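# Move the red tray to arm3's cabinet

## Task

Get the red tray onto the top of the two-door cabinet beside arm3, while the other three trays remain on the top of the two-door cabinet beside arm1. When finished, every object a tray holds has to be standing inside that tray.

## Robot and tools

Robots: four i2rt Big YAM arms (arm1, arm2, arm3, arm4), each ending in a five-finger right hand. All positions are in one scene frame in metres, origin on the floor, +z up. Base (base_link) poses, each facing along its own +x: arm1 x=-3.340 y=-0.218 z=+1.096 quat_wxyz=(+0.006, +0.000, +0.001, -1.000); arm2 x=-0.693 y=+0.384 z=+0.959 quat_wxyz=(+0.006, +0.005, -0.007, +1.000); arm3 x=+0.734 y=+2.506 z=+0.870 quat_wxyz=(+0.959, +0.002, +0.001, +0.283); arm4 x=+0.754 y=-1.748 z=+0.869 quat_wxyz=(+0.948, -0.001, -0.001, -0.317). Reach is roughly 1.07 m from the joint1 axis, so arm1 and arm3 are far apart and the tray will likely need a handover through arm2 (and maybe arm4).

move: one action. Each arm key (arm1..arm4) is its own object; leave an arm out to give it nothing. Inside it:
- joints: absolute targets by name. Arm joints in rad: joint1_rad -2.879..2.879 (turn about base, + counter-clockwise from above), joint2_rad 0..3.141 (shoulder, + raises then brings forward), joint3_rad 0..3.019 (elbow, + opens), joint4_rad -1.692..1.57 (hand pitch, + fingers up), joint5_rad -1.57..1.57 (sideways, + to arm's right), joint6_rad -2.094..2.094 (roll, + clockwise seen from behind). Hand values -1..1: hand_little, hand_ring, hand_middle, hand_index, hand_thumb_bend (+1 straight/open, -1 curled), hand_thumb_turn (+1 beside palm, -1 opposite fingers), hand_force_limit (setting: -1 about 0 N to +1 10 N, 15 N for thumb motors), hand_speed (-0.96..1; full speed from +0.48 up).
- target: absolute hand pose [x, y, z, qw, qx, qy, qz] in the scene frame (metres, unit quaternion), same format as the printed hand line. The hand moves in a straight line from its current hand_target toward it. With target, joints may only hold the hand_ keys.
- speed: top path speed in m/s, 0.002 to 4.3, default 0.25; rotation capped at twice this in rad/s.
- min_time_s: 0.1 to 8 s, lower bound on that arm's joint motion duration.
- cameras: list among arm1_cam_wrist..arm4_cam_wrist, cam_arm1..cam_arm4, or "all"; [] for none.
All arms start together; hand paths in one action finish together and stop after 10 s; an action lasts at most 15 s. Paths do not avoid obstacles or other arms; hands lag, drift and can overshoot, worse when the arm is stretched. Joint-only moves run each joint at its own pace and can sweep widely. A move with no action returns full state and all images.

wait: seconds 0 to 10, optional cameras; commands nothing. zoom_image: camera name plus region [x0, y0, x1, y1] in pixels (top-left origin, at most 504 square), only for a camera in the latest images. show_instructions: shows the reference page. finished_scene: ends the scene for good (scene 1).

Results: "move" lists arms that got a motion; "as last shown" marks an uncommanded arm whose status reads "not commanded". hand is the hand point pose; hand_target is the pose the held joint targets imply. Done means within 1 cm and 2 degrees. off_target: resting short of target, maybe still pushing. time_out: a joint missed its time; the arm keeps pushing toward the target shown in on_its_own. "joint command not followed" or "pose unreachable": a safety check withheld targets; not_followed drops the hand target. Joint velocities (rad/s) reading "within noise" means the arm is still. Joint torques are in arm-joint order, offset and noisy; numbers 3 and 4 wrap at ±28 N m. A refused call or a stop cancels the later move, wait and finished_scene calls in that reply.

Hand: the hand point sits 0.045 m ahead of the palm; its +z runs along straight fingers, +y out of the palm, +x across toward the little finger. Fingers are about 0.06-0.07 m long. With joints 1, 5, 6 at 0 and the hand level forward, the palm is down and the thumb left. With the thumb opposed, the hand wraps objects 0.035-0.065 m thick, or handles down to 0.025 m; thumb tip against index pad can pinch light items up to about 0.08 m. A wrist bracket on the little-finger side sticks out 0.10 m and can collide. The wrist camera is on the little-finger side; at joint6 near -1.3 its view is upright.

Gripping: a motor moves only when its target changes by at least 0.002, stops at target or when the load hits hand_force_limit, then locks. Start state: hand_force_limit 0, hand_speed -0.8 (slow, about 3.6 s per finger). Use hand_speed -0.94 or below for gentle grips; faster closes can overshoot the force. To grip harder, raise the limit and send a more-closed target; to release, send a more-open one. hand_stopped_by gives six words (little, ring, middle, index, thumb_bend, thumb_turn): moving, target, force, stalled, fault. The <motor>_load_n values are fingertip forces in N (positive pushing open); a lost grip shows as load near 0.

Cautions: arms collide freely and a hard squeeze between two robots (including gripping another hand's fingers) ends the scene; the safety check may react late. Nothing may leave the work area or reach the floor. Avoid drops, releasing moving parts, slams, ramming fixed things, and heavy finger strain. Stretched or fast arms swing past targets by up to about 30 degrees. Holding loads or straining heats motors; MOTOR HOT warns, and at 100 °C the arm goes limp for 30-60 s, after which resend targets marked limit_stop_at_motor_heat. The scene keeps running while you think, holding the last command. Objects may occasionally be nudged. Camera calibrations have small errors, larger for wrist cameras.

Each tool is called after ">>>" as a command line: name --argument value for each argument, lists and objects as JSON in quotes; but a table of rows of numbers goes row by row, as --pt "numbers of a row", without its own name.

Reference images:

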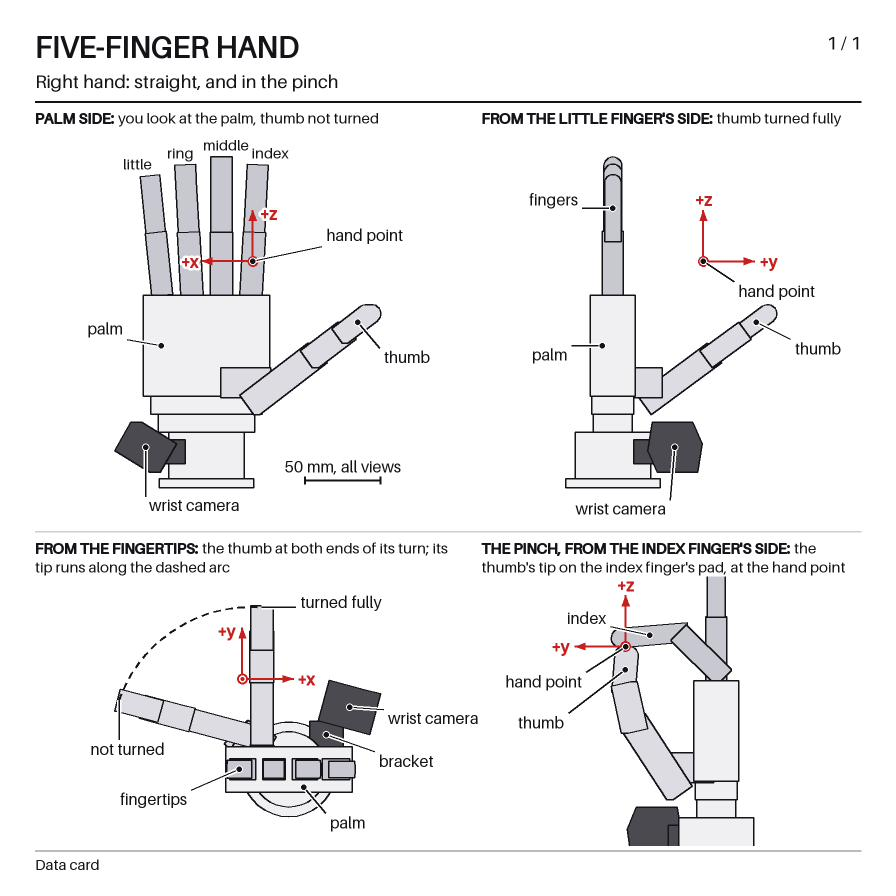

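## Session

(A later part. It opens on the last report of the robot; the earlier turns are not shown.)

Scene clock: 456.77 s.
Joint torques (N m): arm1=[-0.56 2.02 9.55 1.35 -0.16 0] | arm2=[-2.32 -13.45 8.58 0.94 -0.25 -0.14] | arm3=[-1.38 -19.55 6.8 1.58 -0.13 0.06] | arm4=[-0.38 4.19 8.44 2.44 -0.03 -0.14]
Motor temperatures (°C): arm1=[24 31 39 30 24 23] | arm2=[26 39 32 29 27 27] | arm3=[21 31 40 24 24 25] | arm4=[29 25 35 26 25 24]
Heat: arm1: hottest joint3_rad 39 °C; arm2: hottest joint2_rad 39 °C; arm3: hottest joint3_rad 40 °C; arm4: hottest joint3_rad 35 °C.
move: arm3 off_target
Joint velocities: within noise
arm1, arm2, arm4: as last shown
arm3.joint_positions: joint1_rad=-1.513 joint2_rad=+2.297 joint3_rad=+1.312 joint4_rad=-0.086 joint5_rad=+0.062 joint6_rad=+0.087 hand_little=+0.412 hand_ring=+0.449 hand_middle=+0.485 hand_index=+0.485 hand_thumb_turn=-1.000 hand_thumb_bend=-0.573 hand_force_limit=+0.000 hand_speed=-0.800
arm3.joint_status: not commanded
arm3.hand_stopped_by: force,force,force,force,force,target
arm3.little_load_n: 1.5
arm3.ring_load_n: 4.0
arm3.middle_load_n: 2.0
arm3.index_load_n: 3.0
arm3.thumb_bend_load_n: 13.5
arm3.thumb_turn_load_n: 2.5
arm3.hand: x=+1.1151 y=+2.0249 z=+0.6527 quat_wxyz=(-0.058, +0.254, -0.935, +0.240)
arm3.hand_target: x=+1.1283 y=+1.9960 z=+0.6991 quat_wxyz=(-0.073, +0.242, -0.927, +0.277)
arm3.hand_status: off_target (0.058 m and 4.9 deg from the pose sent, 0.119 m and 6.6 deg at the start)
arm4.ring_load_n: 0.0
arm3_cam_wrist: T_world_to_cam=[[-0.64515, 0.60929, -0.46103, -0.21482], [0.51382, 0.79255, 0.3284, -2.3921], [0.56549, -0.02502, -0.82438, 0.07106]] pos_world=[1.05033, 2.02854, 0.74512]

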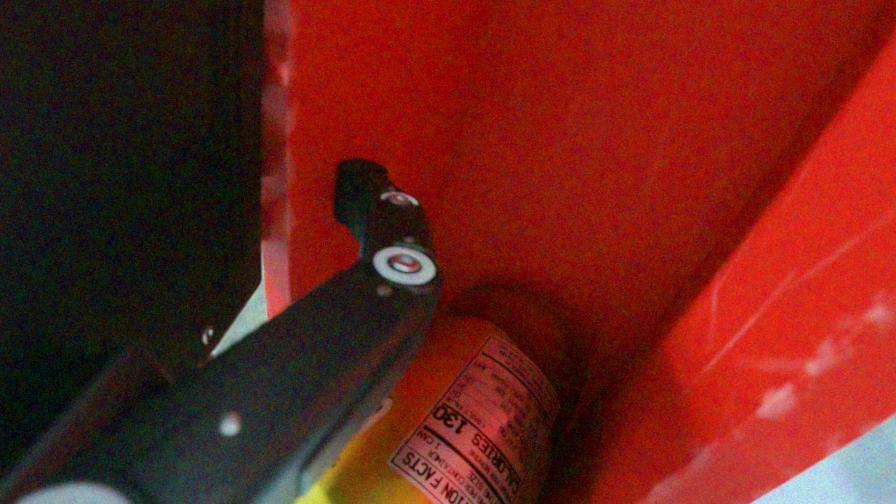

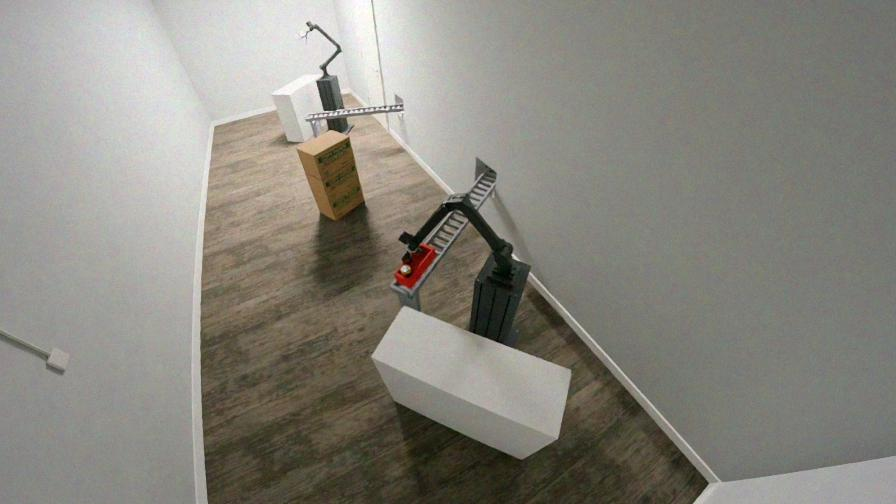

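>>> move --arm3 '{"target": [1.127, 2.00, 0.86, -0.0735, 0.242, -0.927, 0.277], "speed": 0.1}'

>>> move --arm3 '{"target": [1.115, 2.02, 1.02, -0.0735, 0.242, -0.927, 0.277], "speed": 0.1}' --cameras '["arm3_cam_wrist", "cam_arm3"]'

>>> zoom_image --camera "cam_arm3" --region '[340, 130, 560, 350]'

Scene clock: 468.93 s.
Joint torques (N m): arm1=[-0.56 2.32 9.51 1.33 -0.13 -0.03] | arm2=[-2.32 -13.45 8.58 0.95 -0.25 -0.14] | arm3=[-1.2 -17.96 11.69 1.52 -0.1 0.08] | arm4=[-0.44 4.25 8.49 2.45 -0.03 -0.15]
Motor temperatures (°C): arm1=[24 31 39 30 24 23] | arm2=[26 39 32 29 27 27] | arm3=[21 32 40 24 24 25] | arm4=[29 25 35 26 25 24]
Heat: arm1: hottest joint3_rad 39 °C; arm2: hottest joint2_rad 39 °C; arm3: hottest joint3_rad 40 °C; arm4: hottest joint3_rad 35 °C.
move: arm3 off_target
Joint velocities: within noise
arm1, arm2, arm4: as last shown
arm3.joint_positions: joint1_rad=-1.513 joint2_rad=+1.991 joint3_rad=+1.292 joint4_rad=-0.401 joint5_rad=+0.062 joint6_rad=+0.086 hand_little=+0.412 hand_ring=+0.449 hand_middle=+0.485 hand_index=+0.485 hand_thumb_turn=-1.000 hand_thumb_bend=-0.573 hand_force_limit=+0.000 hand_speed=-0.800
arm3.joint_status: not commanded
arm3.hand_stopped_by: force,force,force,force,force,target
arm3.little_load_n: 2.0
arm3.ring_load_n: 3.5
arm3.middle_load_n: 2.0
arm3.index_load_n: 3.5
arm3.thumb_bend_load_n: 13.5
arm3.thumb_turn_load_n: 2.5
arm3.hand: x=+1.1084 y=+2.0341 z=+0.8030 quat_wxyz=(-0.053, +0.256, -0.938, +0.227)
arm3.hand_target: x=+1.1252 y=+2.0025 z=+0.8603 quat_wxyz=(-0.073, +0.242, -0.927, +0.277)
arm3.hand_status: off_target (0.069 m and 6.5 deg from the pose sent, 0.209 m and 4.9 deg at the start)
pictures: none

Scene clock: 471.33 s.
Joint torques (N m): arm1=[-0.44 2.32 9.54 1.31 -0.15 -0.04] | arm2=[-2.26 -13.45 8.58 0.94 -0.25 -0.14] | arm3=[-0.91 -16.5 15.08 1.43 -0.11 0.11] | arm4=[-0.44 4.19 8.44 2.47 -0.03 -0.15]
Motor temperatures (°C): arm1=[24 31 39 30 24 23] | arm2=[26 39 32 29 27 27] | arm3=[21 33 41 24 24 25] | arm4=[29 25 35 26 25 24]
Heat: arm1: hottest joint3_rad 39 °C; arm2: hottest joint2_rad 39 °C; arm3: hottest joint3_rad 41 °C; arm4: hottest joint3_rad 35 °C.
move: arm3 off_target
Joint velocities: within noise
arm1, arm2, arm4: as last shown
arm3.joint_positions: joint1_rad=-1.513 joint2_rad=+1.761 joint3_rad=+1.402 joint4_rad=-0.756 joint5_rad=+0.063 joint6_rad=+0.086 hand_little=+0.412 hand_ring=+0.449 hand_middle=+0.485 hand_index=+0.485 hand_thumb_turn=-1.000 hand_thumb_bend=-0.573 hand_force_limit=+0.000 hand_speed=-0.800
arm3.joint_status: not commanded
arm3.hand_stopped_by: force,force,force,force,force,target
arm3.little_load_n: 1.5
arm3.ring_load_n: 3.5
arm3.middle_load_n: 2.5
arm3.index_load_n: 3.5
arm3.thumb_bend_load_n: 13.5
arm3.thumb_turn_load_n: 3.0
arm3.hand: x=+1.0985 y=+2.0472 z=+0.9545 quat_wxyz=(-0.050, +0.256, -0.940, +0.220)
arm3.hand_target: x=+1.1124 y=+2.0236 z=+1.0203 quat_wxyz=(-0.074, +0.242, -0.927, +0.277)
arm3.hand_status: off_target (0.073 m and 7.4 deg from the pose sent, 0.217 m and 6.5 deg at the start)
arm3_cam_wrist: T_world_to_cam=[[-0.65725, 0.62444, -0.42201, -0.15497], [0.52298, 0.78106, 0.34123, -2.49904], [0.5427, 0.00357, -0.83992, 0.31119]] pos_world=[1.03621, 2.04757, 1.04871]

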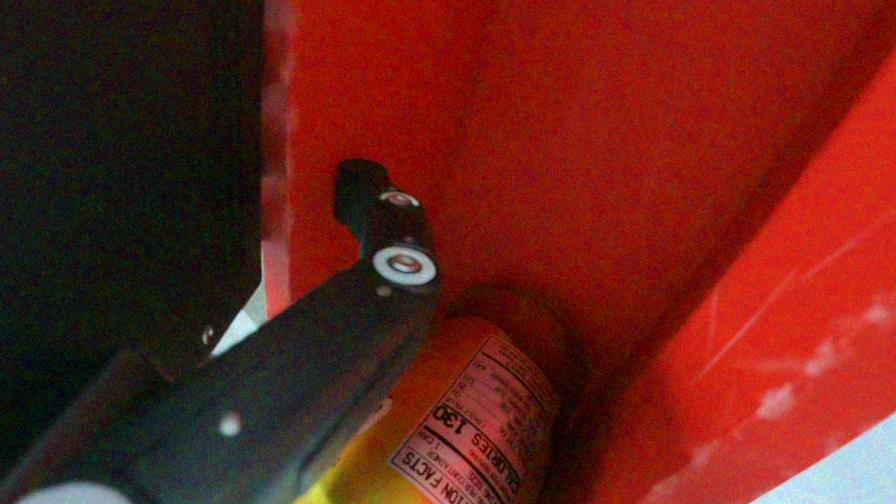

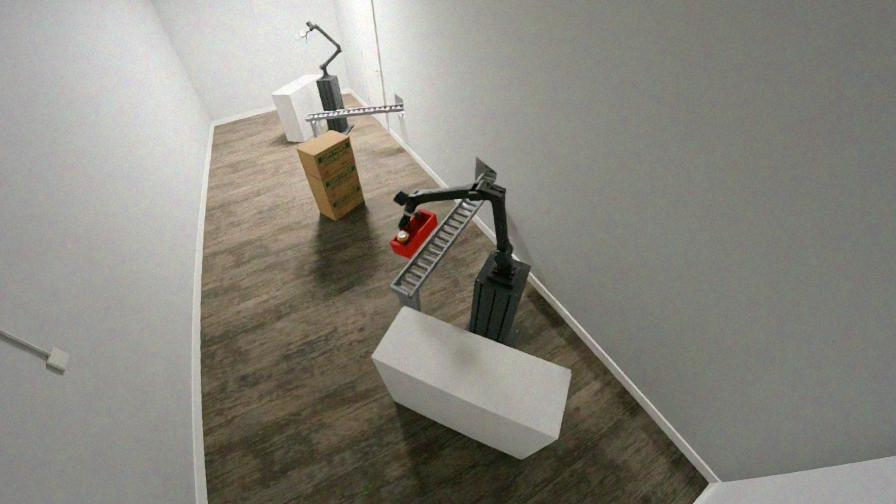

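Scaled by 2.291 from the camera's image (finer frame: 1280x720).

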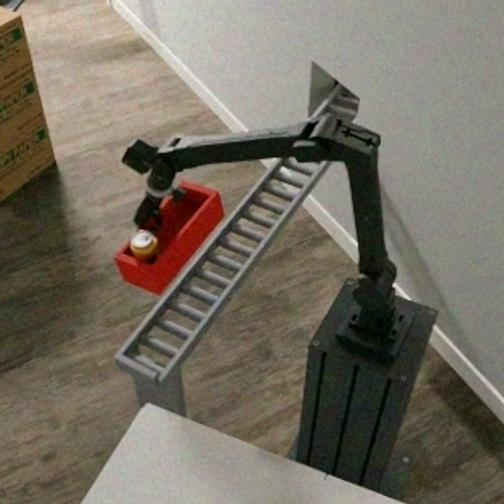

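>>> move --arm3 '{"joints": {"joint1_rad": 0.14}, "min_time_s": 7}' --cameras '["arm3_cam_wrist", "cam_arm3"]'

>>> zoom_image --camera "cam_arm3" --region '[340, 160, 600, 480]'

Scene clock: 481.67 s.
Joint torques (N m): arm1=[-0.32 2.2 9.54 1.28 -0.15 -0.04] | arm2=[-2.32 -13.39 8.58 0.94 -0.25 -0.14] | arm3=[-0.38 -16.44 15.1 1.44 -0.23 0.11] | arm4=[-0.26 4.19 8.46 2.44 -0.03 -0.15]
Motor temperatures (°C): arm1=[24 31 39 30 24 23] | arm2=[26 39 32 29 27 27] | arm3=[21 34 46 24 24 25] | arm4=[29 25 35 26 25 24]
Heat: arm1: hottest joint3_rad 39 °C; arm2: hottest joint2_rad 39 °C; arm3: hottest joint3_rad 46 °C; arm4: hottest joint3_rad 35 °C.
move: arm3 done
Joint velocities: within noise
arm1.joint_positions: joint1_rad=+0.610 joint2_rad=+0.622 joint3_rad=+1.456 joint4_rad=-1.538 joint5_rad=-0.079 joint6_rad=-1.278 hand_little=+1.000 hand_ring=+1.000 hand_middle=+1.000 hand_index=+1.000 hand_thumb_turn=+1.000 hand_thumb_bend=+1.000 hand_force_limit=+0.000 hand_speed=-0.800
arm1.joint_status: not commanded
arm1.hand_stopped_by: target,target,target,target,target,target
arm1.little_load_n: 0.0
arm1.ring_load_n: 0.0
arm1.middle_load_n: 0.0
arm1.index_load_n: -0.5
arm1.thumb_bend_load_n: 0.0
arm1.thumb_turn_load_n: 0.0
arm1.hand: x=-3.5121 y=-0.3007 z=+1.5736 quat_wxyz=(+0.360, +0.165, -0.892, +0.216)
arm1.hand_target: x=-3.5114 y=-0.3002 z=+1.5803 quat_wxyz=(+0.368, +0.165, -0.888, +0.220)
arm1.hand_status: not commanded
arm2.joint_positions: joint1_rad=-1.110 joint2_rad=+2.061 joint3_rad=+1.195 joint4_rad=-0.124 joint5_rad=-0.062 joint6_rad=-0.089 hand_little=+0.800 hand_ring=+0.800 hand_middle=+0.800 hand_index=+0.800 hand_thumb_turn=-1.000 hand_thumb_bend=+0.600 hand_force_limit=+0.000 hand_speed=+0.480
arm2.joint_status: not commanded
arm2.hand_stopped_by: target,target,target,target,target,target
arm2.little_load_n: 0.0
arm2.ring_load_n: 0.0
arm2.middle_load_n: 0.5
arm2.index_load_n: 0.0
arm2.thumb_bend_load_n: 0.0
arm2.thumb_turn_load_n: 0.5
arm2.hand: x=-0.9878 y=+0.9112 z=+0.8539 quat_wxyz=(-0.284, +0.919, +0.262, -0.083)
arm2.hand_target: x=-0.9838 y=+0.9247 z=+0.8601 quat_wxyz=(-0.290, +0.918, +0.259, -0.081)
arm2.hand_status: not commanded
arm3.joint_positions: joint1_rad=+0.142 joint2_rad=+1.761 joint3_rad=+1.402 joint4_rad=-0.756 joint5_rad=+0.066 joint6_rad=+0.086 hand_little=+0.412 hand_ring=+0.449 hand_middle=+0.485 hand_index=+0.485 hand_thumb_turn=-1.000 hand_thumb_bend=-0.573 hand_force_limit=+0.000 hand_speed=-0.800
arm3.joint_status: all done
arm3.hand_stopped_by: force,force,force,force,force,target
arm3.little_load_n: 1.5
arm3.ring_load_n: 3.5
arm3.middle_load_n: 2.0
arm3.index_load_n: 3.0
arm3.thumb_bend_load_n: 13.5
arm3.thumb_turn_load_n: 2.5
arm3.hand: x=+1.1607 y=+2.9068 z=+0.9570 quat_wxyz=(-0.198, +0.864, -0.448, +0.113)
arm3.hand_target: x=+1.1808 y=+2.9246 z=+1.0230 quat_wxyz=(-0.257, +0.846, -0.447, +0.131)
arm3.hand_status: not commanded
arm4.joint_positions: joint1_rad=+0.769 joint2_rad=+0.539 joint3_rad=+1.400 joint4_rad=-1.171 joint5_rad=+0.218 joint6_rad=-0.906 hand_little=+1.000 hand_ring=+1.000 hand_middle=+1.000 hand_index=+1.000 hand_thumb_turn=+1.000 hand_thumb_bend=+1.000 hand_force_limit=+0.000 hand_speed=-0.800
arm4.joint_status: not commanded
arm4.hand_stopped_by: target,target,target,target,target,target
arm4.little_load_n: 0.0
arm4.ring_load_n: 0.0
arm4.middle_load_n: 0.0
arm4.index_load_n: 0.0
arm4.thumb_bend_load_n: 0.0
arm4.thumb_turn_load_n: 0.0
arm4.hand: x=+0.9674 y=-1.7907 z=+1.4049 quat_wxyz=(-0.143, +0.757, -0.275, +0.575)
arm4.hand_target: x=+0.9657 y=-1.7909 z=+1.4150 quat_wxyz=(-0.148, +0.750, -0.274, +0.584)
arm4.hand_status: not commanded
arm3_cam_wrist: T_world_to_cam=[[-0.56722, -0.70474, -0.42615, 3.11333], [-0.82224, 0.45523, 0.34161, -0.6957], [-0.04675, 0.54416, -0.83768, -0.61299]] pos_world=[1.16526, 2.84435, 1.05091]

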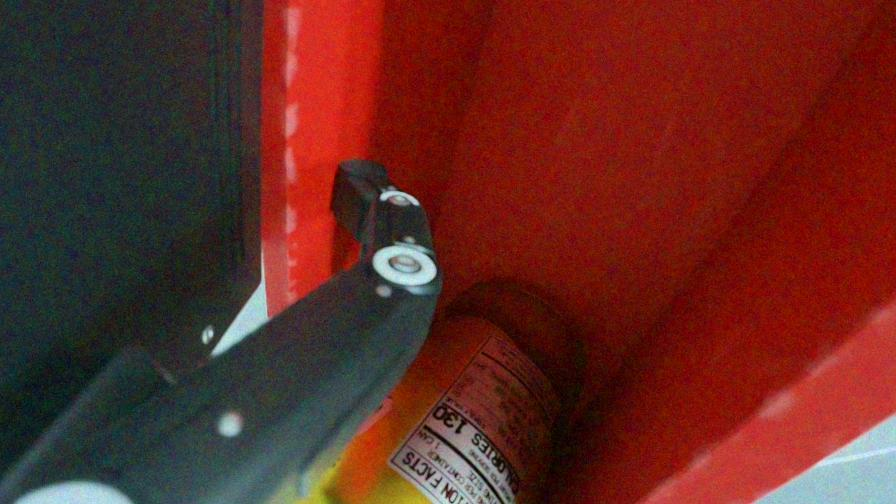

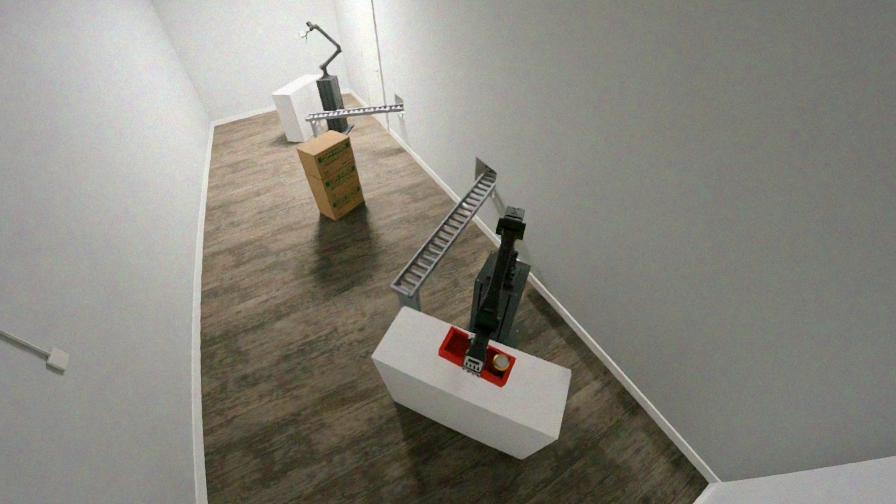

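Scaled by 1.575 from the camera's image (finer frame: 1280x720).

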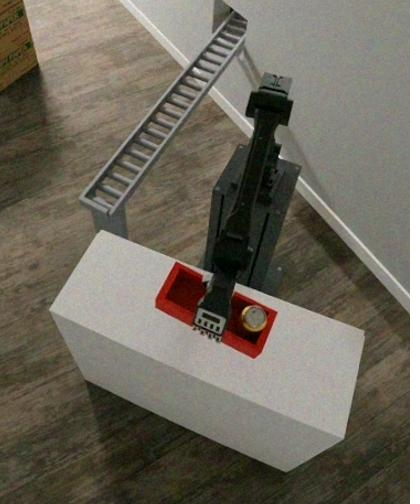

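>>> move --arm3 '{"target": [1.163, 2.912, 0.97, -0.2940, 0.8412, -0.4318, 0.1402], "speed": 0.08}' --cameras '["arm3_cam_wrist", "cam_arm3"]'

>>> zoom_image --camera "cam_arm3" --region '[360, 290, 600, 470]'

Scene clock: 488.23 s.
Joint torques (N m): arm1=[-0.32 2.2 9.47 1.29 -0.11 -0.04] | arm2=[-2.32 -13.51 8.58 0.92 -0.25 -0.14] | arm3=[-0.56 -15.5 11.08 2.58 -0.36 0.08] | arm4=[-0.38 4.13 8.49 2.43 -0.03 -0.15]
Motor temperatures (°C): arm1=[24 31 39 30 24 23] | arm2=[26 39 32 28 27 27] | arm3=[21 35 48 24 24 25] | arm4=[29 25 35 26 25 24]
Heat: arm1: hottest joint3_rad 39 °C; arm2: hottest joint2_rad 39 °C; arm3: hottest joint3_rad 48 °C; arm4: hottest joint3_rad 35 °C.
move: arm3 off_target
Joint velocities: within noise
arm1, arm2, arm4: as last shown
arm1.index_load_n: 0.0
arm2.little_load_n: 0.5
arm2.middle_load_n: 0.0
arm2.thumb_turn_load_n: 0.0
arm3.joint_positions: joint1_rad=+0.142 joint2_rad=+1.709 joint3_rad=+1.200 joint4_rad=-0.516 joint5_rad=+0.051 joint6_rad=+0.067 hand_little=+0.412 hand_ring=+0.449 hand_middle=+0.485 hand_index=+0.485 hand_thumb_turn=-1.000 hand_thumb_bend=-0.573 hand_force_limit=+0.000 hand_speed=-0.800
arm3.joint_status: not commanded
arm3.hand_stopped_by: force,force,force,force,force,target
arm3.little_load_n: 2.0
arm3.ring_load_n: 3.5
arm3.middle_load_n: 2.0
arm3.index_load_n: 3.0
arm3.thumb_bend_load_n: 13.0
arm3.thumb_turn_load_n: 2.5
arm3.hand: x=+1.1442 y=+2.8953 z=+0.9193 quat_wxyz=(-0.240, +0.859, -0.435, +0.124)
arm3.hand_target: x=+1.1613 y=+2.9105 z=+0.9702 quat_wxyz=(-0.294, +0.841, -0.431, +0.140)
arm3.hand_status: off_target (0.057 m and 6.8 deg from the pose sent, 0.014 m and 11.9 deg at the start)
arm4.thumb_turn_load_n: -0.5
arm3_cam_wrist: T_world_to_cam=[[-0.5208, -0.6889, -0.50418, 3.05249], [-0.85365, 0.41491, 0.31485, -0.51387], [-0.00771, 0.59437, -0.80416, -0.85986]] pos_world=[1.14443, 2.82712, 1.00933]

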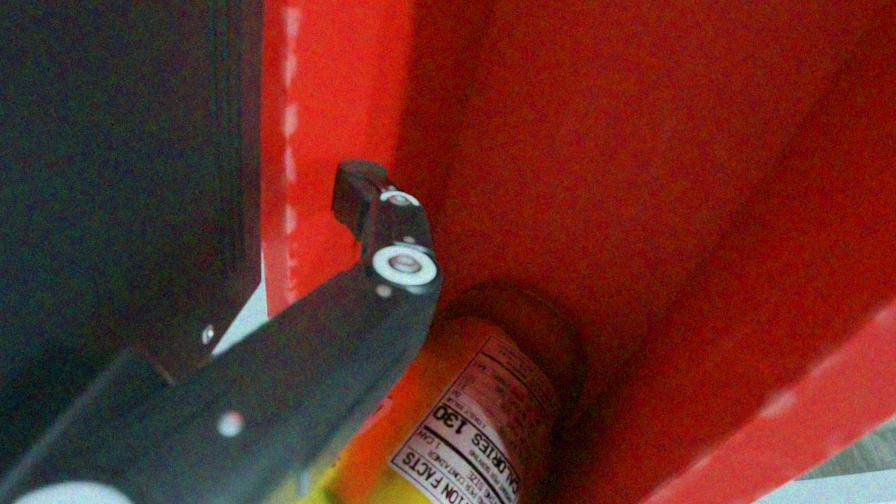

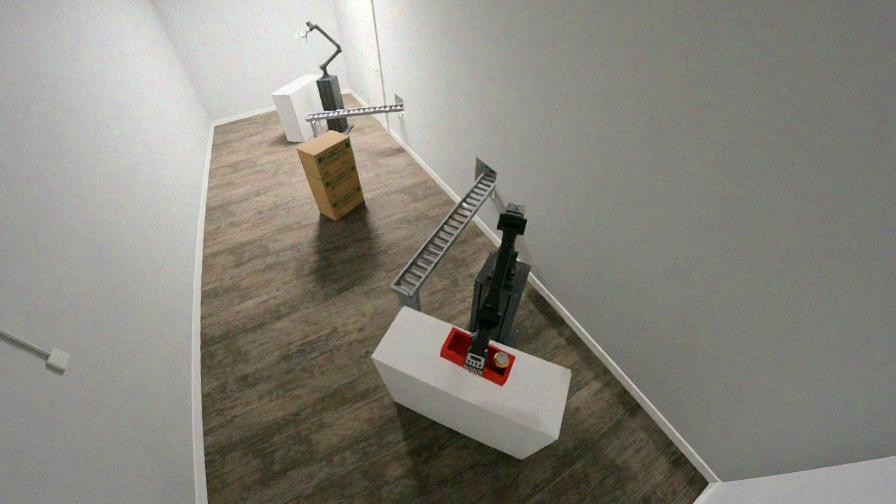

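Scaled by 2.100 from the camera's image (finer frame: 1280x720).

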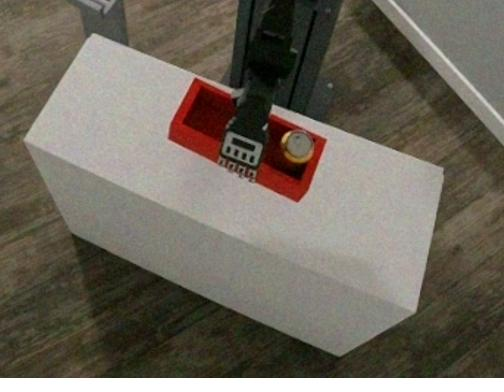

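>>> move --arm3 '{"target": [1.163, 2.912, 0.925, -0.2940, 0.8412, -0.4318, 0.1402], "speed": 0.08}'

>>> move --arm3 '{"target": [1.163, 2.912, 0.905, -0.2940, 0.8412, -0.4318, 0.1402], "speed": 0.05}' --cameras '["cam_arm3"]'

>>> zoom_image --camera "cam_arm3" --region '[410, 310, 550, 400]'

Scene clock: 491.50 s.
Joint torques (N m): arm1=[-0.56 2.14 9.7 1.42 -0.14 -0.03] | arm2=[-2.32 -13.45 8.58 0.94 -0.25 -0.14] | arm3=[-0.62 -12.81 10.55 2.73 -0.36 0.1] | arm4=[-0.44 4.19 8.47 2.4 -0.04 -0.15]
Motor temperatures (°C): arm1=[24 31 39 30 24 23] | arm2=[26 39 32 28 27 27] | arm3=[21 35 48 24 24 25] | arm4=[29 25 35 26 25 24]
Heat: arm1: hottest joint3_rad 39 °C; arm2: hottest joint2_rad 39 °C; arm3: hottest joint3_rad 48 °C; arm4: hottest joint3_rad 35 °C.
move: arm3 off_target
Joint velocities: within noise
arm1, arm2, arm4: as last shown
arm1.ring_load_n: -0.5
arm2.little_load_n: 0.0
arm3.joint_positions: joint1_rad=+0.142 joint2_rad=+1.730 joint3_rad=+1.145 joint4_rad=-0.406 joint5_rad=+0.050 joint6_rad=+0.065 hand_little=+0.412 hand_ring=+0.449 hand_middle=+0.485 hand_index=+0.485 hand_thumb_turn=-1.000 hand_thumb_bend=-0.573 hand_force_limit=+0.000 hand_speed=-0.800
arm3.joint_status: not commanded
arm3.hand_stopped_by: force,force,force,force,force,target
arm3.little_load_n: 2.0
arm3.ring_load_n: 4.0
arm3.middle_load_n: 2.0
arm3.index_load_n: 3.0
arm3.thumb_bend_load_n: 13.0
arm3.thumb_turn_load_n: 2.5
arm3.hand: x=+1.1453 y=+2.8963 z=+0.8952 quat_wxyz=(-0.256, +0.855, -0.432, +0.130)
arm3.hand_target: x=+1.1620 y=+2.9110 z=+0.9256 quat_wxyz=(-0.294, +0.841, -0.431, +0.140)
arm3.hand_status: off_target (0.038 m and 4.8 deg from the pose sent, 0.026 m and 6.8 deg at the start)
arm4.thumb_turn_load_n: 0.0
pictures: none

Scene clock: 492.70 s.
Joint torques (N m): arm1=[-1.08 2.08 9.44 1.33 -0.13 -0.04] | arm2=[-2.32 -13.51 8.58 0.94 -0.25 -0.14] | arm3=[-0.62 -12.92 10.19 2.74 -0.36 0.1] | arm4=[-0.44 4.25 8.47 2.4 -0.02 -0.15]
Motor temperatures (°C): arm1=[24 31 39 30 24 23] | arm2=[26 39 32 28 27 27] | arm3=[21 35 47 24 24 25] | arm4=[29 25 35 26 25 24]
Heat: arm1: hottest joint3_rad 39 °C; arm2: hottest joint2_rad 39 °C; arm3: hottest joint3_rad 47 °C; arm4: hottest joint3_rad 35 °C.
move: arm3 off_target
Joint velocities: within noise
arm1, arm2, arm4: as last shown
arm1.ring_load_n: 0.0
arm3.joint_positions: joint1_rad=+0.142 joint2_rad=+1.758 joint3_rad=+1.123 joint4_rad=-0.355 joint5_rad=+0.050 joint6_rad=+0.065 hand_little=+0.412 hand_ring=+0.449 hand_middle=+0.485 hand_index=+0.485 hand_thumb_turn=-1.000 hand_thumb_bend=-0.573 hand_force_limit=+0.000 hand_speed=-0.800
arm3.joint_status: not commanded
arm3.hand_stopped_by: force,force,force,force,force,target
arm3.little_load_n: 2.0
arm3.ring_load_n: 3.5
arm3.middle_load_n: 2.0
arm3.index_load_n: 3.0
arm3.thumb_bend_load_n: 13.5
arm3.thumb_turn_load_n: 2.5
arm3.hand: x=+1.1448 y=+2.8960 z=+0.8758 quat_wxyz=(-0.256, +0.855, -0.432, +0.130)
arm3.hand_target: x=+1.1621 y=+2.9110 z=+0.9057 quat_wxyz=(-0.294, +0.841, -0.432, +0.140)
arm3.hand_status: off_target (0.038 m and 4.8 deg from the pose sent, 0.025 m and 4.8 deg at the start)

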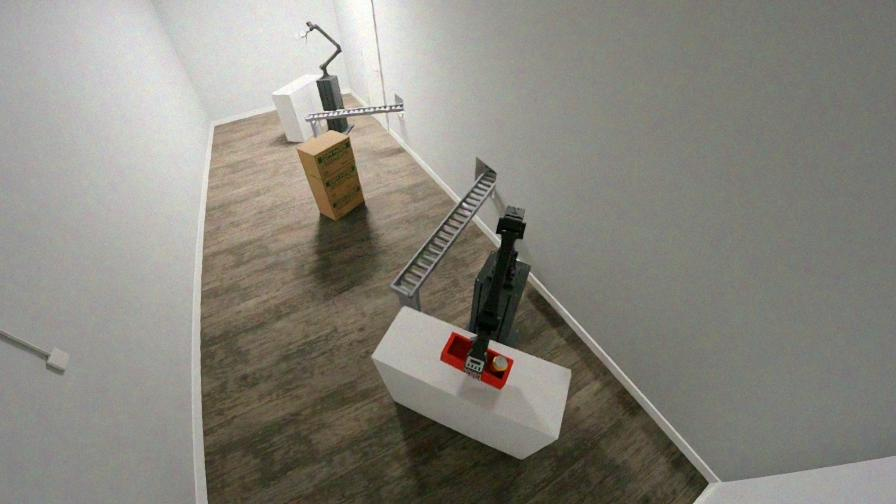

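Scaled by 3.600 from the camera's image (finer frame: 1280x720).

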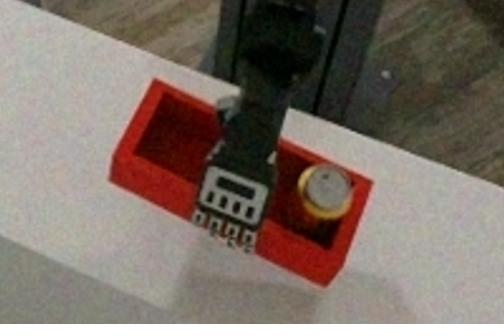

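>>> move --arm3 '{"target": [1.163, 2.912, 0.886, -0.2681, 0.8497, -0.4360, 0.1269], "speed": 0.05}'

>>> move --arm3 '{"target": [1.163, 2.912, 0.872, -0.2681, 0.8497, -0.4360, 0.1269], "speed": 0.04}' --cameras '["cam_arm3"]'

>>> zoom_image --camera "cam_arm3" --region '[410, 310, 550, 400]'

Scene clock: 496.23 s.
Joint torques (N m): arm1=[-0.79 2.43 9.52 1.26 -0.17 -0.06] | arm2=[-2.32 -13.45 8.58 0.92 -0.25 -0.14] | arm3=[-0.85 -13.22 12.77 1.65 -0.38 0.1] | arm4=[-0.5 4.13 8.46 2.47 -0.03 -0.15]
Motor temperatures (°C): arm1=[24 31 39 30 24 23] | arm2=[26 39 32 28 27 27] | arm3=[21 35 47 24 24 25] | arm4=[29 25 35 26 25 24]
Heat: arm1: hottest joint3_rad 39 °C; arm2: hottest joint2_rad 39 °C; arm3: hottest joint3_rad 47 °C; arm4: hottest joint3_rad 35 °C.
move: arm3 off_target
Joint velocities: within noise
arm1, arm2, arm4: as last shown
arm3.joint_positions: joint1_rad=+0.142 joint2_rad=+1.807 joint3_rad=+1.123 joint4_rad=-0.373 joint5_rad=+0.045 joint6_rad=+0.065 hand_little=+0.412 hand_ring=+0.449 hand_middle=+0.485 hand_index=+0.485 hand_thumb_turn=-1.000 hand_thumb_bend=-0.573 hand_force_limit=+0.000 hand_speed=-0.800
arm3.joint_status: not commanded
arm3.hand_stopped_by: force,force,force,force,force,target
arm3.little_load_n: 2.0
arm3.ring_load_n: 3.5
arm3.middle_load_n: 2.0
arm3.index_load_n: 3.0
arm3.thumb_bend_load_n: 13.0
arm3.thumb_turn_load_n: 2.5
arm3.hand: x=+1.1351 y=+2.8892 z=+0.8477 quat_wxyz=(-0.227, +0.864, -0.435, +0.116)
arm3.hand_target: x=+1.1612 y=+2.9101 z=+0.8872 quat_wxyz=(-0.268, +0.850, -0.436, +0.127)
arm3.hand_status: off_target (0.053 m and 5.2 deg from the pose sent, 0.026 m and 1.6 deg at the start)
arm4.ring_load_n: -0.5
pictures: none

Scene clock: 497.20 s.
Joint torques (N m): arm1=[-0.91 2.55 9.46 1.29 -0.12 -0.04] | arm2=[-2.32 -13.39 8.58 0.94 -0.25 -0.14] | arm3=[-0.85 -12.57 11.71 2.47 -0.26 0.11] | arm4=[-0.5 4.19 8.47 2.47 -0.03 -0.15]
Motor temperatures (°C): arm1=[24 31 39 30 24 23] | arm2=[26 39 32 28 27 27] | arm3=[21 35 47 24 24 25] | arm4=[29 25 35 26 25 24]
Heat: arm1: hottest joint3_rad 39 °C; arm2: hottest joint2_rad 39 °C; arm3: hottest joint3_rad 47 °C; arm4: hottest joint3_rad 35 °C.
move: arm3 off_target
Joint velocities: within noise
arm1, arm2, arm4: as last shown
arm3.joint_positions: joint1_rad=+0.142 joint2_rad=+1.819 joint3_rad=+1.123 joint4_rad=-0.360 joint5_rad=+0.042 joint6_rad=+0.065 hand_little=+0.412 hand_ring=+0.449 hand_middle=+0.485 hand_index=+0.485 hand_thumb_turn=-1.000 hand_thumb_bend=-0.573 hand_force_limit=+0.000 hand_speed=-0.800
arm3.joint_status: not commanded
arm3.hand_stopped_by: force,force,force,force,force,target
arm3.little_load_n: 2.0
arm3.ring_load_n: 4.0
arm3.middle_load_n: 2.0
arm3.index_load_n: 3.0
arm3.thumb_bend_load_n: 13.5
arm3.thumb_turn_load_n: 2.5
arm3.hand: x=+1.1359 y=+2.8907 z=+0.8424 quat_wxyz=(-0.228, +0.864, -0.434, +0.114)
arm3.hand_target: x=+1.1615 y=+2.9105 z=+0.8734 quat_wxyz=(-0.268, +0.850, -0.436, +0.127)
arm3.hand_status: off_target (0.045 m and 5.1 deg from the pose sent, 0.043 m and 5.2 deg at the start)
arm4.ring_load_n: 0.0

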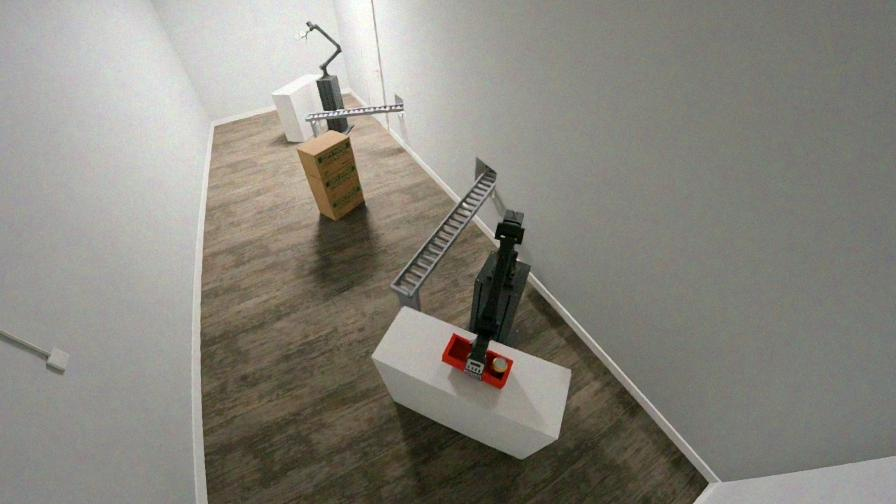

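Scaled by 3.600 from the camera's image (finer frame: 1280x720).

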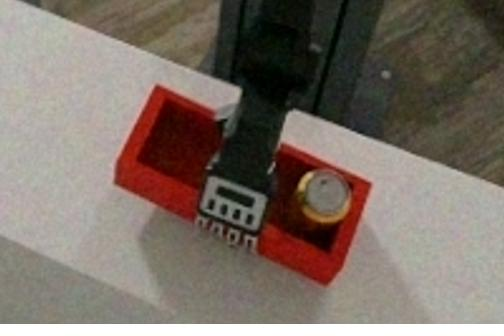

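>>> move --arm3 '{"target": [1.163, 2.912, 0.860, -0.2681, 0.8497, -0.4360, 0.1269], "speed": 0.04}' --cameras '["cam_arm3", "arm3_cam_wrist"]'

>>> zoom_image --camera "cam_arm3" --region '[430, 320, 520, 400]'

Scene clock: 499.47 s.
Joint torques (N m): arm1=[-0.79 2.14 9.52 1.22 -0.12 -0.06] | arm2=[-2.26 -13.45 8.58 0.94 -0.25 -0.14] | arm3=[-0.79 -11.69 10.95 2.4 -0.14 0.1] | arm4=[-0.44 4.19 8.46 2.44 -0.02 -0.15]
Motor temperatures (°C): arm1=[24 31 39 30 24 23] | arm2=[26 39 32 28 27 27] | arm3=[21 34 46 24 24 25] | arm4=[29 25 35 26 25 24]
Heat: arm1: hottest joint3_rad 39 °C; arm2: hottest joint2_rad 39 °C; arm3: hottest joint3_rad 46 °C; arm4: hottest joint3_rad 35 °C.
move: arm3 off_target
Joint velocities: within noise
arm1, arm2, arm4: as last shown
arm3.joint_positions: joint1_rad=+0.142 joint2_rad=+1.829 joint3_rad=+1.123 joint4_rad=-0.329 joint5_rad=+0.039 joint6_rad=+0.065 hand_little=+0.412 hand_ring=+0.449 hand_middle=+0.485 hand_index=+0.485 hand_thumb_turn=-1.000 hand_thumb_bend=-0.573 hand_force_limit=+0.000 hand_speed=-0.800
arm3.joint_status: not commanded
arm3.hand_stopped_by: force,force,force,force,force,target
arm3.little_load_n: 2.5
arm3.ring_load_n: 4.0
arm3.middle_load_n: 1.5
arm3.index_load_n: 2.5
arm3.thumb_bend_load_n: 13.5
arm3.thumb_turn_load_n: 2.5
arm3.hand: x=+1.1404 y=+2.8955 z=+0.8398 quat_wxyz=(-0.238, +0.862, -0.433, +0.117)
arm3.hand_target: x=+1.1620 y=+2.9110 z=+0.8609 quat_wxyz=(-0.268, +0.850, -0.436, +0.127)
arm3.hand_status: off_target (0.034 m and 3.9 deg from the pose sent, 0.039 m and 5.1 deg at the start)
pictures: arm3_cam_wrist, cam_arm3
arm3_cam_wrist: T_world_to_cam=[[-0.52215, -0.69275, -0.49745, 3.01768], [-0.85253, 0.40793, 0.32678, -0.48325], [-0.02345, 0.59472, -0.80359, -0.90748]] pos_world=[1.14242, 2.82733, 0.92982]

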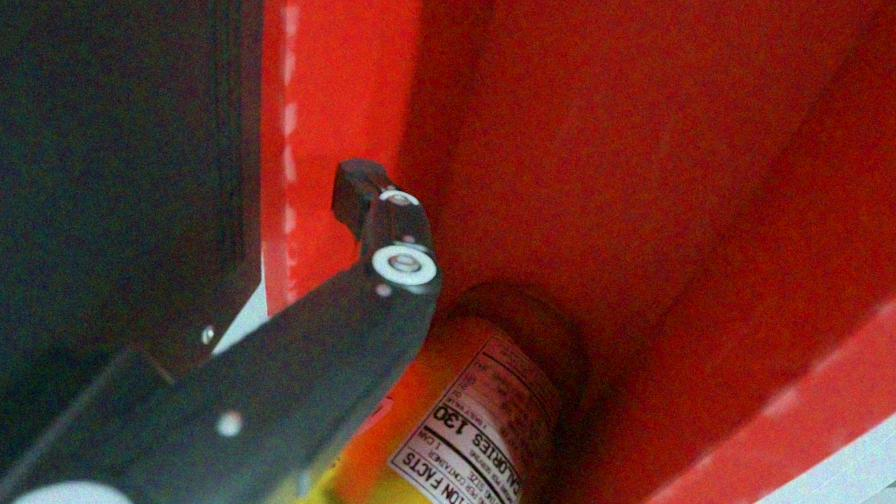

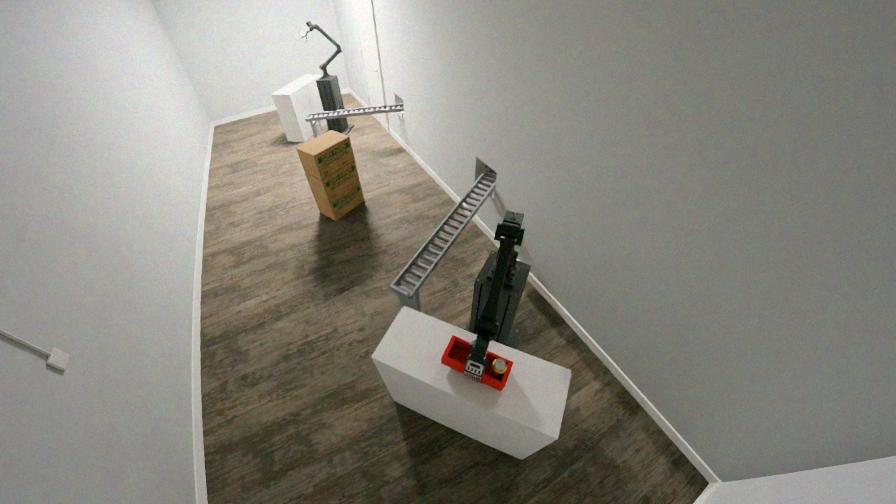

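Scaled by 5.600 from the camera's image (finer frame: 1280x720).

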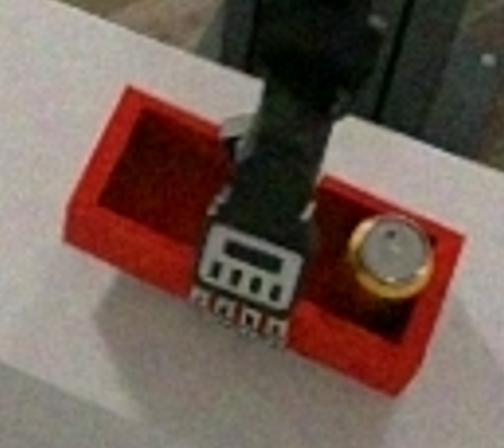

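>>> move --arm3 '{"target": [1.158, 2.907, 0.850, -0.2681, 0.8497, -0.4360, 0.1269], "speed": 0.04}' --cameras '["cam_arm3"]'

>>> zoom_image --camera "cam_arm3" --region '[430, 320, 520, 400]'

Scene clock: 502.13 s.
Joint torques (N m): arm1=[-0.56 2.32 9.54 1.28 -0.14 -0.04] | arm2=[-2.32 -13.45 8.58 0.94 -0.25 -0.14] | arm3=[-0.85 -11.99 8.55 2.44 -0.12 0.1] | arm4=[-0.38 4.07 8.43 2.43 -0.03 -0.14]
Motor temperatures (°C): arm1=[24 31 39 30 24 23] | arm2=[26 39 32 28 27 27] | arm3=[21 34 46 24 24 25] | arm4=[29 25 36 26 25 24]
Heat: arm1: hottest joint3_rad 39 °C; arm2: hottest joint2_rad 39 °C; arm3: hottest joint3_rad 46 °C; arm4: hottest joint3_rad 36 °C.
move: arm3 off_target
Joint velocities: within noise
arm1, arm2, arm4: as last shown
arm3.joint_positions: joint1_rad=+0.142 joint2_rad=+1.836 joint3_rad=+1.122 joint4_rad=-0.296 joint5_rad=+0.037 joint6_rad=+0.065 hand_little=+0.412 hand_ring=+0.449 hand_middle=+0.485 hand_index=+0.485 hand_thumb_turn=-1.000 hand_thumb_bend=-0.573 hand_force_limit=+0.000 hand_speed=-0.800
arm3.joint_status: not commanded
arm3.hand_stopped_by: force,force,force,force,force,target
arm3.little_load_n: 2.5
arm3.ring_load_n: 4.0
arm3.middle_load_n: 1.5
arm3.index_load_n: 2.5
arm3.thumb_bend_load_n: 13.5
arm3.thumb_turn_load_n: 2.0
arm3.hand: x=+1.1454 y=+2.9001 z=+0.8388 quat_wxyz=(-0.249, +0.859, -0.432, +0.121)
arm3.hand_target: x=+1.1577 y=+2.9067 z=+0.8504 quat_wxyz=(-0.268, +0.850, -0.436, +0.127)
arm3.hand_status: off_target (0.018 m and 2.5 deg from the pose sent, 0.023 m and 3.9 deg at the start)

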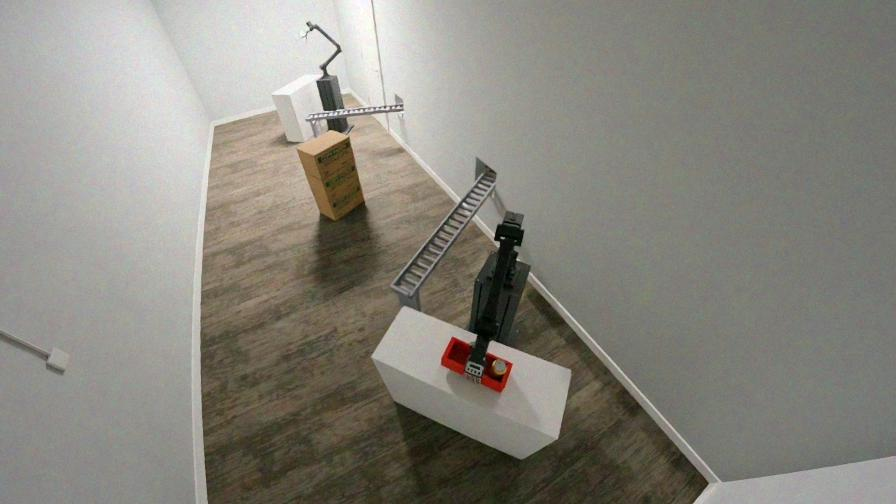

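Scaled by 5.600 from the camera's image (finer frame: 1280x720).

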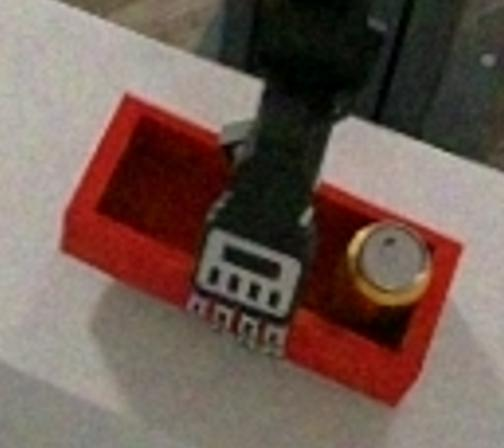

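>>> move --arm3 '{"target": [1.153, 2.902, 0.842, -0.2681, 0.8497, -0.4360, 0.1269], "speed": 0.04}' --cameras '["cam_arm3"]'

>>> zoom_image --camera "cam_arm3" --region '[430, 320, 520, 400]'

Scene clock: 504.40 s.
Joint torques (N m): arm1=[-0.67 2.49 9.54 1.26 -0.15 -0.04] | arm2=[-2.32 -13.45 8.58 0.92 -0.25 -0.14] | arm3=[-0.85 -11.81 7.72 2.3 -0.06 -0.01] | arm4=[-0.56 4.19 8.49 2.43 -0.01 -0.16]
Motor temperatures (°C): arm1=[24 31 39 30 24 23] | arm2=[26 39 32 28 27 27] | arm3=[21 34 46 24 24 25] | arm4=[29 25 36 26 25 24]
Heat: arm1: hottest joint3_rad 39 °C; arm2: hottest joint2_rad 39 °C; arm3: hottest joint3_rad 46 °C; arm4: hottest joint3_rad 36 °C.
move: arm3 off_target
Joint velocities: within noise
arm1.joint_positions: joint1_rad=+0.610 joint2_rad=+0.622 joint3_rad=+1.456 joint4_rad=-1.538 joint5_rad=-0.079 joint6_rad=-1.278 hand_little=+1.000 hand_ring=+1.000 hand_middle=+1.000 hand_index=+1.000 hand_thumb_turn=+1.000 hand_thumb_bend=+1.000 hand_force_limit=+0.000 hand_speed=-0.800
arm1.joint_status: not commanded
arm1.hand_stopped_by: target,target,target,target,target,target
arm1.little_load_n: 0.0
arm1.ring_load_n: 0.0
arm1.middle_load_n: 0.0
arm1.index_load_n: 0.0
arm1.thumb_bend_load_n: 0.5
arm1.thumb_turn_load_n: 0.0
arm1.hand: x=-3.5121 y=-0.3007 z=+1.5736 quat_wxyz=(+0.360, +0.165, -0.892, +0.216)
arm1.hand_target: x=-3.5114 y=-0.3002 z=+1.5803 quat_wxyz=(+0.368, +0.165, -0.888, +0.220)
arm1.hand_status: not commanded
arm2.joint_positions: joint1_rad=-1.110 joint2_rad=+2.061 joint3_rad=+1.195 joint4_rad=-0.124 joint5_rad=-0.062 joint6_rad=-0.089 hand_little=+0.800 hand_ring=+0.800 hand_middle=+0.800 hand_index=+0.800 hand_thumb_turn=-1.000 hand_thumb_bend=+0.600 hand_force_limit=+0.000 hand_speed=+0.480
arm2.joint_status: not commanded
arm2.hand_stopped_by: target,target,target,target,target,target
arm2.little_load_n: 0.0
arm2.ring_load_n: 0.0
arm2.middle_load_n: 0.0
arm2.index_load_n: 0.0
arm2.thumb_bend_load_n: 0.0
arm2.thumb_turn_load_n: 0.5
arm2.hand: x=-0.9878 y=+0.9112 z=+0.8539 quat_wxyz=(-0.284, +0.919, +0.262, -0.083)
arm2.hand_target: x=-0.9838 y=+0.9247 z=+0.8601 quat_wxyz=(-0.290, +0.918, +0.259, -0.081)
arm2.hand_status: not commanded
arm3.joint_positions: joint1_rad=+0.140 joint2_rad=+1.836 joint3_rad=+1.102 joint4_rad=-0.264 joint5_rad=+0.035 joint6_rad=+0.076 hand_little=+0.412 hand_ring=+0.449 hand_middle=+0.485 hand_index=+0.485 hand_thumb_turn=-1.000 hand_thumb_bend=-0.573 hand_force_limit=+0.000 hand_speed=-0.800
arm3.joint_status: not commanded
arm3.hand_stopped_by: force,force,force,force,force,target
arm3.little_load_n: 2.5
arm3.ring_load_n: 3.0
arm3.middle_load_n: 0.5
arm3.index_load_n: 1.0
arm3.thumb_bend_load_n: 13.0
arm3.thumb_turn_load_n: 2.0
arm3.hand: x=+1.1446 y=+2.8992 z=+0.8347 quat_wxyz=(-0.256, +0.854, -0.436, +0.121)
arm3.hand_target: x=+1.1528 y=+2.9019 z=+0.8422 quat_wxyz=(-0.268, +0.850, -0.436, +0.127)
arm3.hand_status: off_target (0.011 m and 1.6 deg from the pose sent, 0.008 m and 2.5 deg at the start)
arm4.joint_positions: joint1_rad=+0.769 joint2_rad=+0.539 joint3_rad=+1.400 joint4_rad=-1.171 joint5_rad=+0.218 joint6_rad=-0.906 hand_little=+1.000 hand_ring=+1.000 hand_middle=+1.000 hand_index=+1.000 hand_thumb_turn=+1.000 hand_thumb_bend=+1.000 hand_force_limit=+0.000 hand_speed=-0.800
arm4.joint_status: not commanded
arm4.hand_stopped_by: target,target,target,target,target,target
arm4.little_load_n: -0.5
arm4.ring_load_n: 0.0
arm4.middle_load_n: 0.0
arm4.index_load_n: 0.0
arm4.thumb_bend_load_n: 0.0
arm4.thumb_turn_load_n: 0.0
arm4.hand: x=+0.9674 y=-1.7907 z=+1.4049 quat_wxyz=(-0.143, +0.757, -0.275, +0.575)
arm4.hand_target: x=+0.9657 y=-1.7909 z=+1.4150 quat_wxyz=(-0.148, +0.750, -0.274, +0.584)
arm4.hand_status: not commanded

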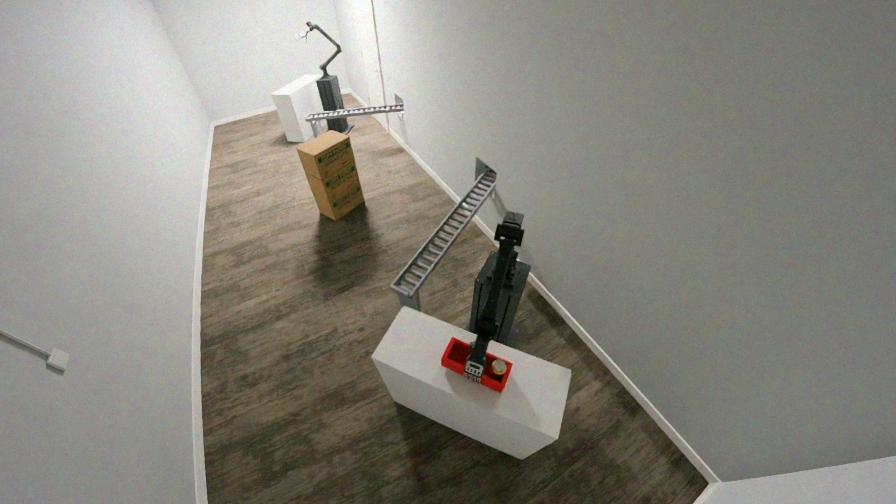

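Scaled by 5.600 from the camera's image (finer frame: 1280x720).

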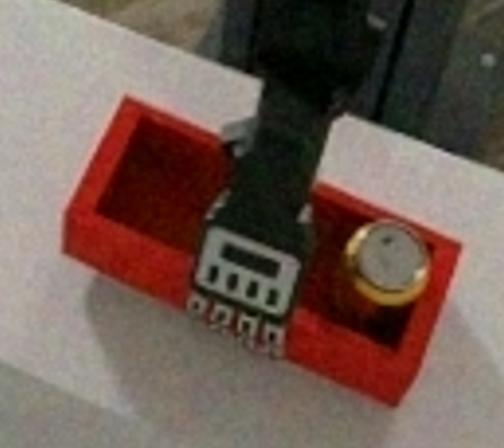

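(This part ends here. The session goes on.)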